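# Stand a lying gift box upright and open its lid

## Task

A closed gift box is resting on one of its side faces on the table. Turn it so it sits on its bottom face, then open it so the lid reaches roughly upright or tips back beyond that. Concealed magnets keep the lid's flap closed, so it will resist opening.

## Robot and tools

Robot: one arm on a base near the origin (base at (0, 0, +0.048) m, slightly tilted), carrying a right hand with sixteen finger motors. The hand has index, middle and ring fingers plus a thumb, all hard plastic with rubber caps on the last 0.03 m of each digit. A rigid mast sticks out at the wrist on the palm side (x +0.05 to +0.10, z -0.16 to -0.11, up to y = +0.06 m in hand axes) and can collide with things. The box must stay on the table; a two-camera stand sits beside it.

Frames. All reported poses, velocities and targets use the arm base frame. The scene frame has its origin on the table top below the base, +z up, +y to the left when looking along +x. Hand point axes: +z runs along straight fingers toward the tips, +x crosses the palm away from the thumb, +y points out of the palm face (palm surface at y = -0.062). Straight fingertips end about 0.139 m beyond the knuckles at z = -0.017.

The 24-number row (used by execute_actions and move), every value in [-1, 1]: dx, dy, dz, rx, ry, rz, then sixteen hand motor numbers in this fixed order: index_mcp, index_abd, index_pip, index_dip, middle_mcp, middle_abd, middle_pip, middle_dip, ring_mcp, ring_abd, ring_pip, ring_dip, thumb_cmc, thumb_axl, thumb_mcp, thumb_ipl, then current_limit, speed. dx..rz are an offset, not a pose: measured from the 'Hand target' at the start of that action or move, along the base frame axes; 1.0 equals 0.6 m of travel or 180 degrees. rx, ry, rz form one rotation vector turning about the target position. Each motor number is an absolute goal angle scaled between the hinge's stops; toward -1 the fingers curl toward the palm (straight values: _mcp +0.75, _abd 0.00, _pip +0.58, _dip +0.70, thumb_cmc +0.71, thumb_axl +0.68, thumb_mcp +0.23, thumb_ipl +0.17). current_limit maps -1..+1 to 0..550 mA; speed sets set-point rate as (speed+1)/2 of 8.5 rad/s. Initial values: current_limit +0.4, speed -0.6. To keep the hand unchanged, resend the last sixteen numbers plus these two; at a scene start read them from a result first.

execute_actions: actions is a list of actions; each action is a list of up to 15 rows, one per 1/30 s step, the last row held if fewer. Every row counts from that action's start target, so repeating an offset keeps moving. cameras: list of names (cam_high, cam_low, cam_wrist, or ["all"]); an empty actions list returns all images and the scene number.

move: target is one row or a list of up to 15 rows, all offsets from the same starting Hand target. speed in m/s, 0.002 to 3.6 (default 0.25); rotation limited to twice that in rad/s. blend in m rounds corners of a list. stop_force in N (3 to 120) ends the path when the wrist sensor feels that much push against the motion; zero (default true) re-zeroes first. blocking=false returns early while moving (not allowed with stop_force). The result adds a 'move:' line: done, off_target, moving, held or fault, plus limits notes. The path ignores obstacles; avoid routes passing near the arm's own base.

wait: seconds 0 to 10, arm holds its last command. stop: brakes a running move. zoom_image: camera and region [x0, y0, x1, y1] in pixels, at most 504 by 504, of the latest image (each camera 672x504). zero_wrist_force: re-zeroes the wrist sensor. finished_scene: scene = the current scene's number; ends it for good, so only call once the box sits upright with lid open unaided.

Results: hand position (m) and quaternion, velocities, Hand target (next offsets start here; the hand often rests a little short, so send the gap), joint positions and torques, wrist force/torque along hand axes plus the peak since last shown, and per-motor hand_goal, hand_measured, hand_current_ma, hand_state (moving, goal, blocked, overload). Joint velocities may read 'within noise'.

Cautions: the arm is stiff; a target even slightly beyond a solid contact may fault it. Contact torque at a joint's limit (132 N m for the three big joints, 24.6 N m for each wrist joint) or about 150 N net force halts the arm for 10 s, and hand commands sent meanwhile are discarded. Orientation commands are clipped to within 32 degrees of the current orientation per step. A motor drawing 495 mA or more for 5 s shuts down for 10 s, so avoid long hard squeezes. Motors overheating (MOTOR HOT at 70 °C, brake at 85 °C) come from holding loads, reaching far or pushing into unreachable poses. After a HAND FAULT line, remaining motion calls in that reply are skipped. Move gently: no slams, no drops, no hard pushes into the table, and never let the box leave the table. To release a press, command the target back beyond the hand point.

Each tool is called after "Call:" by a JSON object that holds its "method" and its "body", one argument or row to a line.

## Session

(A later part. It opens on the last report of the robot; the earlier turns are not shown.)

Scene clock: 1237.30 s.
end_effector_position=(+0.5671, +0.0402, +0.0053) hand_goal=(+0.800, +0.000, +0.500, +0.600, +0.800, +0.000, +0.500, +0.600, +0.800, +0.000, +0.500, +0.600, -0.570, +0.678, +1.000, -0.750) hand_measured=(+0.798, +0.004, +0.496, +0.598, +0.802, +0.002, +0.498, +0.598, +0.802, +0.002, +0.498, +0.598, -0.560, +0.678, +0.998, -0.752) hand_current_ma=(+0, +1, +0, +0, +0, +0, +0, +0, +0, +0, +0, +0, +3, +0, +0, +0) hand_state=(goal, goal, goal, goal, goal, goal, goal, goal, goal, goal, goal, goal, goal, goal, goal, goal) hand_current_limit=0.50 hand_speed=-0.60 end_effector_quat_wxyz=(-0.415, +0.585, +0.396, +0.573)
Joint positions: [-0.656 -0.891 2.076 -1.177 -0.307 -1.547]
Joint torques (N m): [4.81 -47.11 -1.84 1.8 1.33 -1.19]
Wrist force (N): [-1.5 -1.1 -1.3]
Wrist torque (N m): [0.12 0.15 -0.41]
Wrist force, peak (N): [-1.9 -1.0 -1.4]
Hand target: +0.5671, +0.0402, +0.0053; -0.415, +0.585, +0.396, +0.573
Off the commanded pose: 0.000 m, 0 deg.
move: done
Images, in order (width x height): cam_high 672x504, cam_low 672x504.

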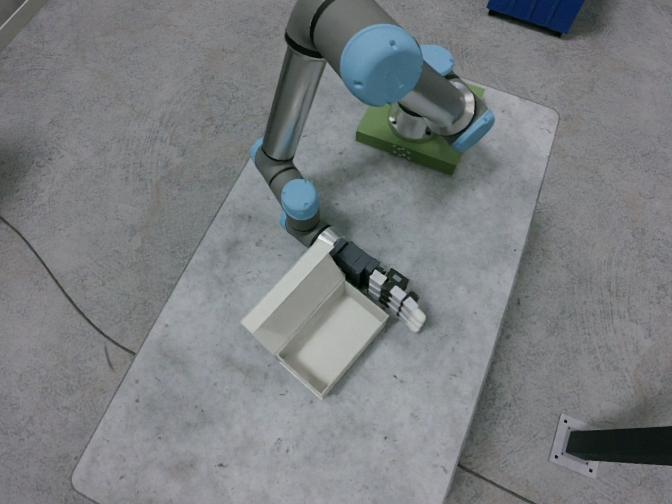

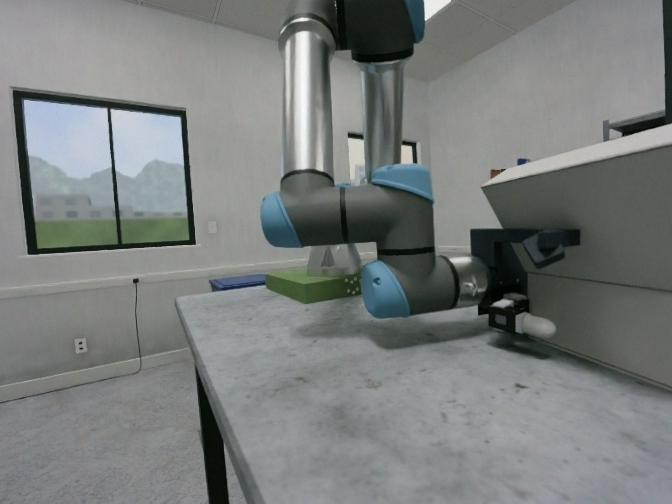

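Call:
{"method": "move", "body": {
  "target": [-0.0228,-0.0627,0,0,0,0,0.80,0,0.50,0.60,0.80,0,0.5,0.6,0.80,0,0.5,0.6,-0.571,0.678,1.0,-0.75,0.5,-0.6],
  "speed": 0.03,
  "cameras": ["cam_high","cam_low"]
}}

Call:
{"method": "zoom_image", "body": {
  "camera": "cam_high",
  "region": [200, 200, 440, 420]
}}

Scene clock: 1240.70 s.
end_effector_position=(+0.5534, +0.0024, +0.0053) hand_goal=(+0.800, +0.000, +0.500, +0.600, +0.800, +0.000, +0.500, +0.600, +0.800, +0.000, +0.500, +0.600, -0.570, +0.678, +1.000, -0.750) hand_measured=(+0.798, +0.004, +0.496, +0.598, +0.802, +0.002, +0.498, +0.598, +0.802, +0.002, +0.498, +0.598, -0.560, +0.678, +0.998, -0.752) hand_current_ma=(+0, +1, +0, +0, +0, +0, +0, +0, +0, +0, +0, +0, +3, +0, +0, +0) hand_state=(goal, goal, goal, goal, goal, goal, goal, goal, goal, goal, goal, goal, goal, goal, goal, goal) hand_current_limit=0.50 hand_speed=-0.60 end_effector_quat_wxyz=(-0.415, +0.585, +0.396, +0.573) end_effector_velocity=(+0.001, +0.001, +0.000) end_effector_angular_velocity=(+0.001, +0.001, -0.001)
Joint positions: [-0.747 -0.89 2.071 -1.175 -0.398 -1.545]
Joint velocities: [0.004 0 0 0 0.005 0.001]
Joint torques (N m): [12.92 -27.3 -12.77 2.3 2.14 0.71]
Wrist force (N): [-1.8 -1.0 -1.3]
Wrist torque (N m): [0.13 0.19 -0.43]
Wrist force, peak (N): [-2.1 -1.0 -1.4]
Hand target: +0.5534, +0.0026, +0.0053; -0.415, +0.585, +0.396, +0.573
Off the commanded pose: 0.000 m, 0 deg.
move: done
Images, in order (width x height): cam_high 672x504, cam_low 672x504.

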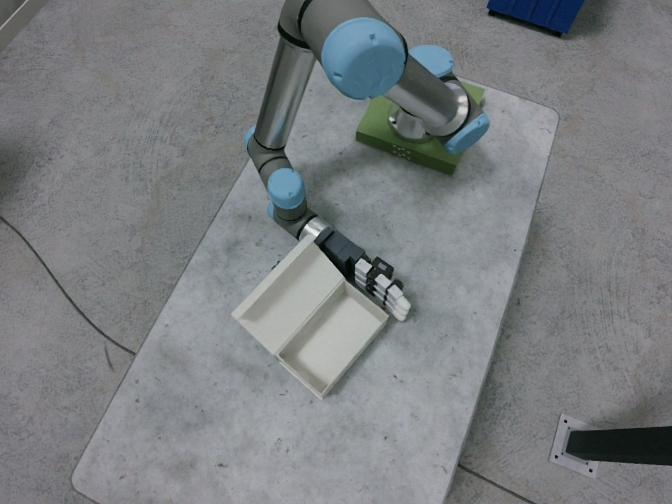

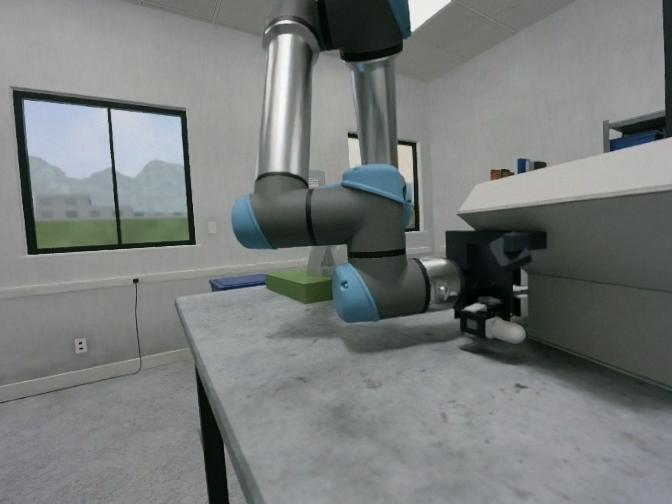

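Scaled by 2.100.

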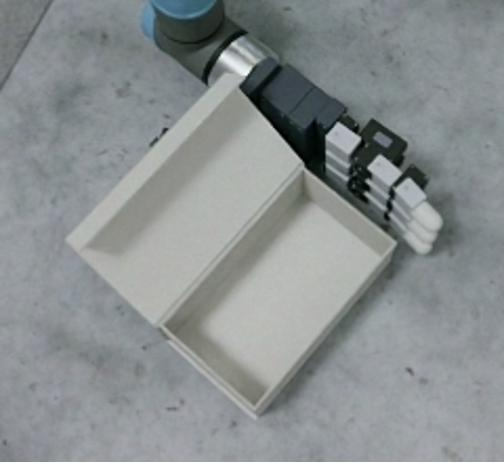

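Call:
{"method": "move", "body": {
  "target": [-0.0285,-0.0783,0,0,0,0,0.80,0,0.50,0.60,0.80,0,0.5,0.6,0.80,0,0.5,0.6,-0.571,0.678,1.0,-0.75,0.5,-0.6],
  "speed": 0.035,
  "cameras": ["cam_high","cam_low"]
}}

Call:
{"method": "zoom_image", "body": {
  "camera": "cam_high",
  "region": [200, 200, 440, 420]
}}

Scene clock: 1246.40 s.
end_effector_position=(+0.5363, -0.0446, +0.0053) hand_goal=(+0.800, +0.000, +0.500, +0.600, +0.800, +0.000, +0.500, +0.600, +0.800, +0.000, +0.500, +0.600, -0.570, +0.678, +1.000, -0.750) hand_measured=(+0.798, +0.004, +0.496, +0.598, +0.802, +0.002, +0.498, +0.598, +0.802, +0.002, +0.498, +0.598, -0.560, +0.678, +0.998, -0.752) hand_current_ma=(+0, +1, +0, +0, +0, +0, +0, +0, +0, +0, +0, +0, +3, +0, +0, +0) hand_state=(goal, goal, goal, goal, goal, goal, goal, goal, goal, goal, goal, goal, goal, goal, goal, goal) hand_current_limit=0.50 hand_speed=-0.60 end_effector_quat_wxyz=(-0.415, +0.585, +0.396, +0.573) end_effector_velocity=(+0.002, +0.001, +0.000) end_effector_angular_velocity=(+0.000, +0.000, -0.003)
Joint positions: [-0.854 -0.882 2.05 -1.163 -0.505 -1.544]
Joint velocities: [0.004 0 0 0.001 0.007 0]
Joint torques (N m): [13.92 -31.99 -4.94 1.57 1.71 0.02]
Wrist force (N): [-2.0 -1.2 -1.3]
Wrist torque (N m): [0.09 0.22 -0.42]
Wrist force, peak (N): [-2.1 -1.3 -1.5]
Hand target: +0.5363, -0.0444, +0.0053; -0.415, +0.585, +0.396, +0.573
Off the commanded pose: 0.000 m, 0 deg.
move: done
Images, in order (width x height): cam_high 672x504, cam_low 672x504.

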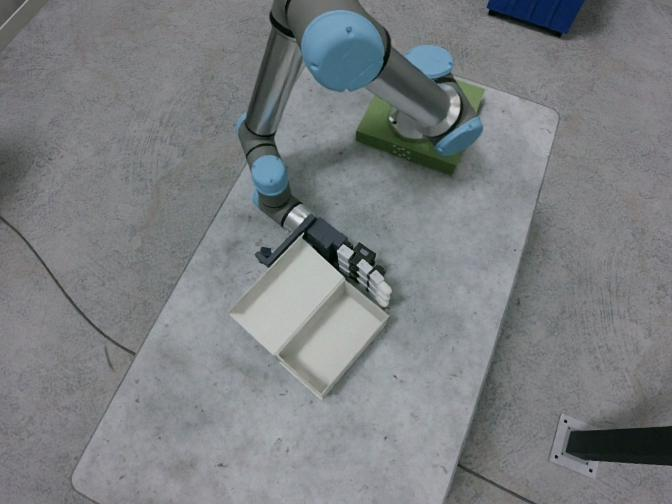

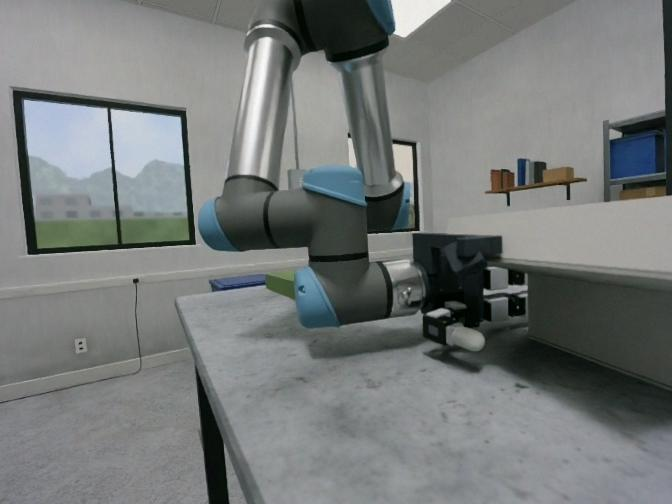

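Scaled by 2.100.

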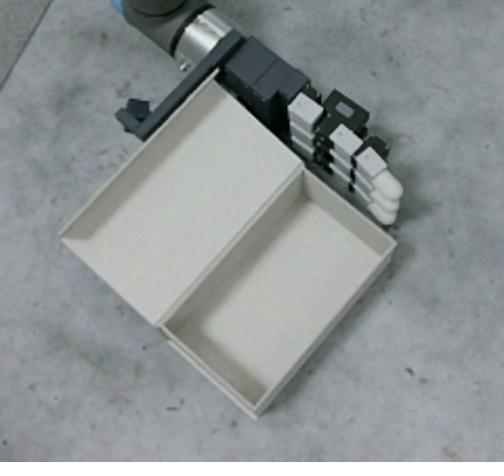

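Call:
{"method": "move", "body": {
  "target": [-0.2037,0.0741,0,0,0,0,0.80,0,0.50,0.60,0.80,0,0.5,0.6,0.80,0,0.5,0.6,-0.571,0.678,1.0,-0.75,0.5,-0.6],
  "speed": 0.05,
  "cameras": ["cam_high","cam_low"]
}}

Call:
{"method": "zoom_image", "body": {
  "camera": "cam_high",
  "region": [200, 200, 440, 420]
}}

Scene clock: 1251.17 s.
end_effector_position=(+0.4141, +0.0000, +0.0053) hand_goal=(+0.800, +0.000, +0.500, +0.600, +0.800, +0.000, +0.500, +0.600, +0.800, +0.000, +0.500, +0.600, -0.570, +0.678, +1.000, -0.750) hand_measured=(+0.798, +0.004, +0.496, +0.598, +0.802, +0.002, +0.498, +0.598, +0.802, +0.002, +0.498, +0.598, -0.560, +0.678, +0.998, -0.752) hand_current_ma=(+0, +1, +0, +0, +0, +0, +0, +0, +0, +0, +0, +0, +3, +0, +0, +0) hand_state=(goal, goal, goal, goal, goal, goal, goal, goal, goal, goal, goal, goal, goal, goal, goal, goal) hand_current_limit=0.50 hand_speed=-0.60 end_effector_quat_wxyz=(-0.415, +0.585, +0.396, +0.573) end_effector_velocity=(+0.002, -0.001, +0.000) end_effector_angular_velocity=(+0.001, +0.001, -0.002)
Joint positions: [-1.064 -0.991 2.42 -1.425 -0.715 -1.542]
Joint velocities: [0.004 0.001 -0.005 0.005 0.006 0]
Joint torques (N m): [14.07 -19.98 -10.68 2.96 2.15 1.09]
Wrist force (N): [-1.4 -1.2 -1.4]
Wrist torque (N m): [0.12 0.14 -0.38]
Wrist force, peak (N): [-2.2 -1.1 -1.7]
Hand target: +0.4141, +0.0001, +0.0053; -0.415, +0.585, +0.396, +0.573
Off the commanded pose: 0.000 m, 0 deg.
move: done
Images, in order (width x height): cam_high 672x504, cam_low 672x504.

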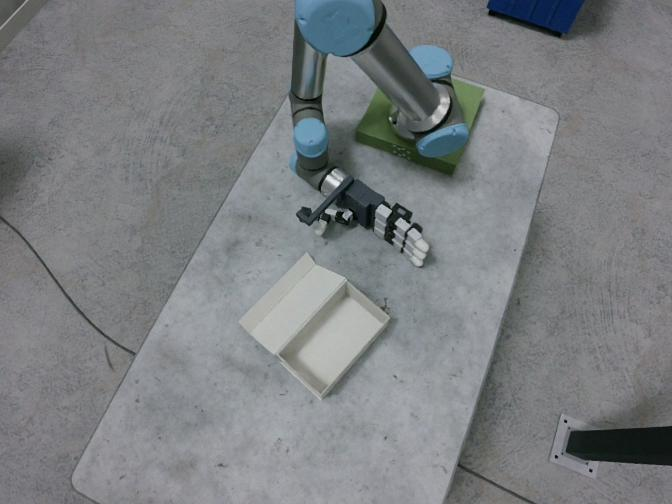

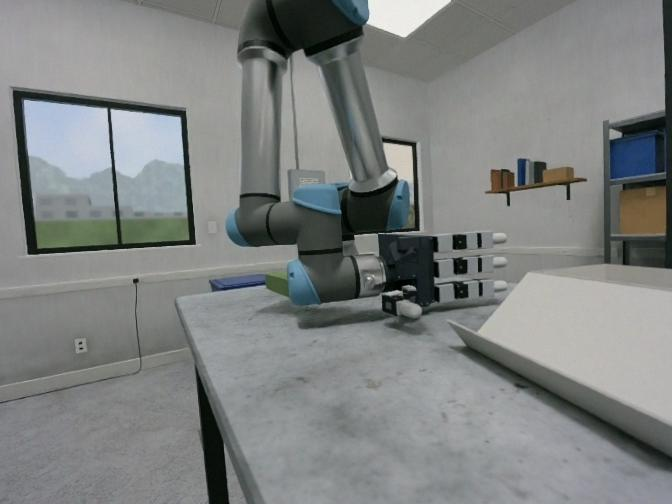

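Scaled by 2.100.

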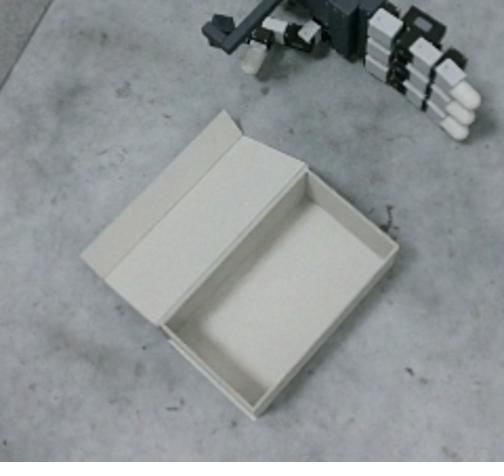

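Call:
{"method": "finished_scene", "body": {
  "scene": 1
}}

The scene is finished: the task was done.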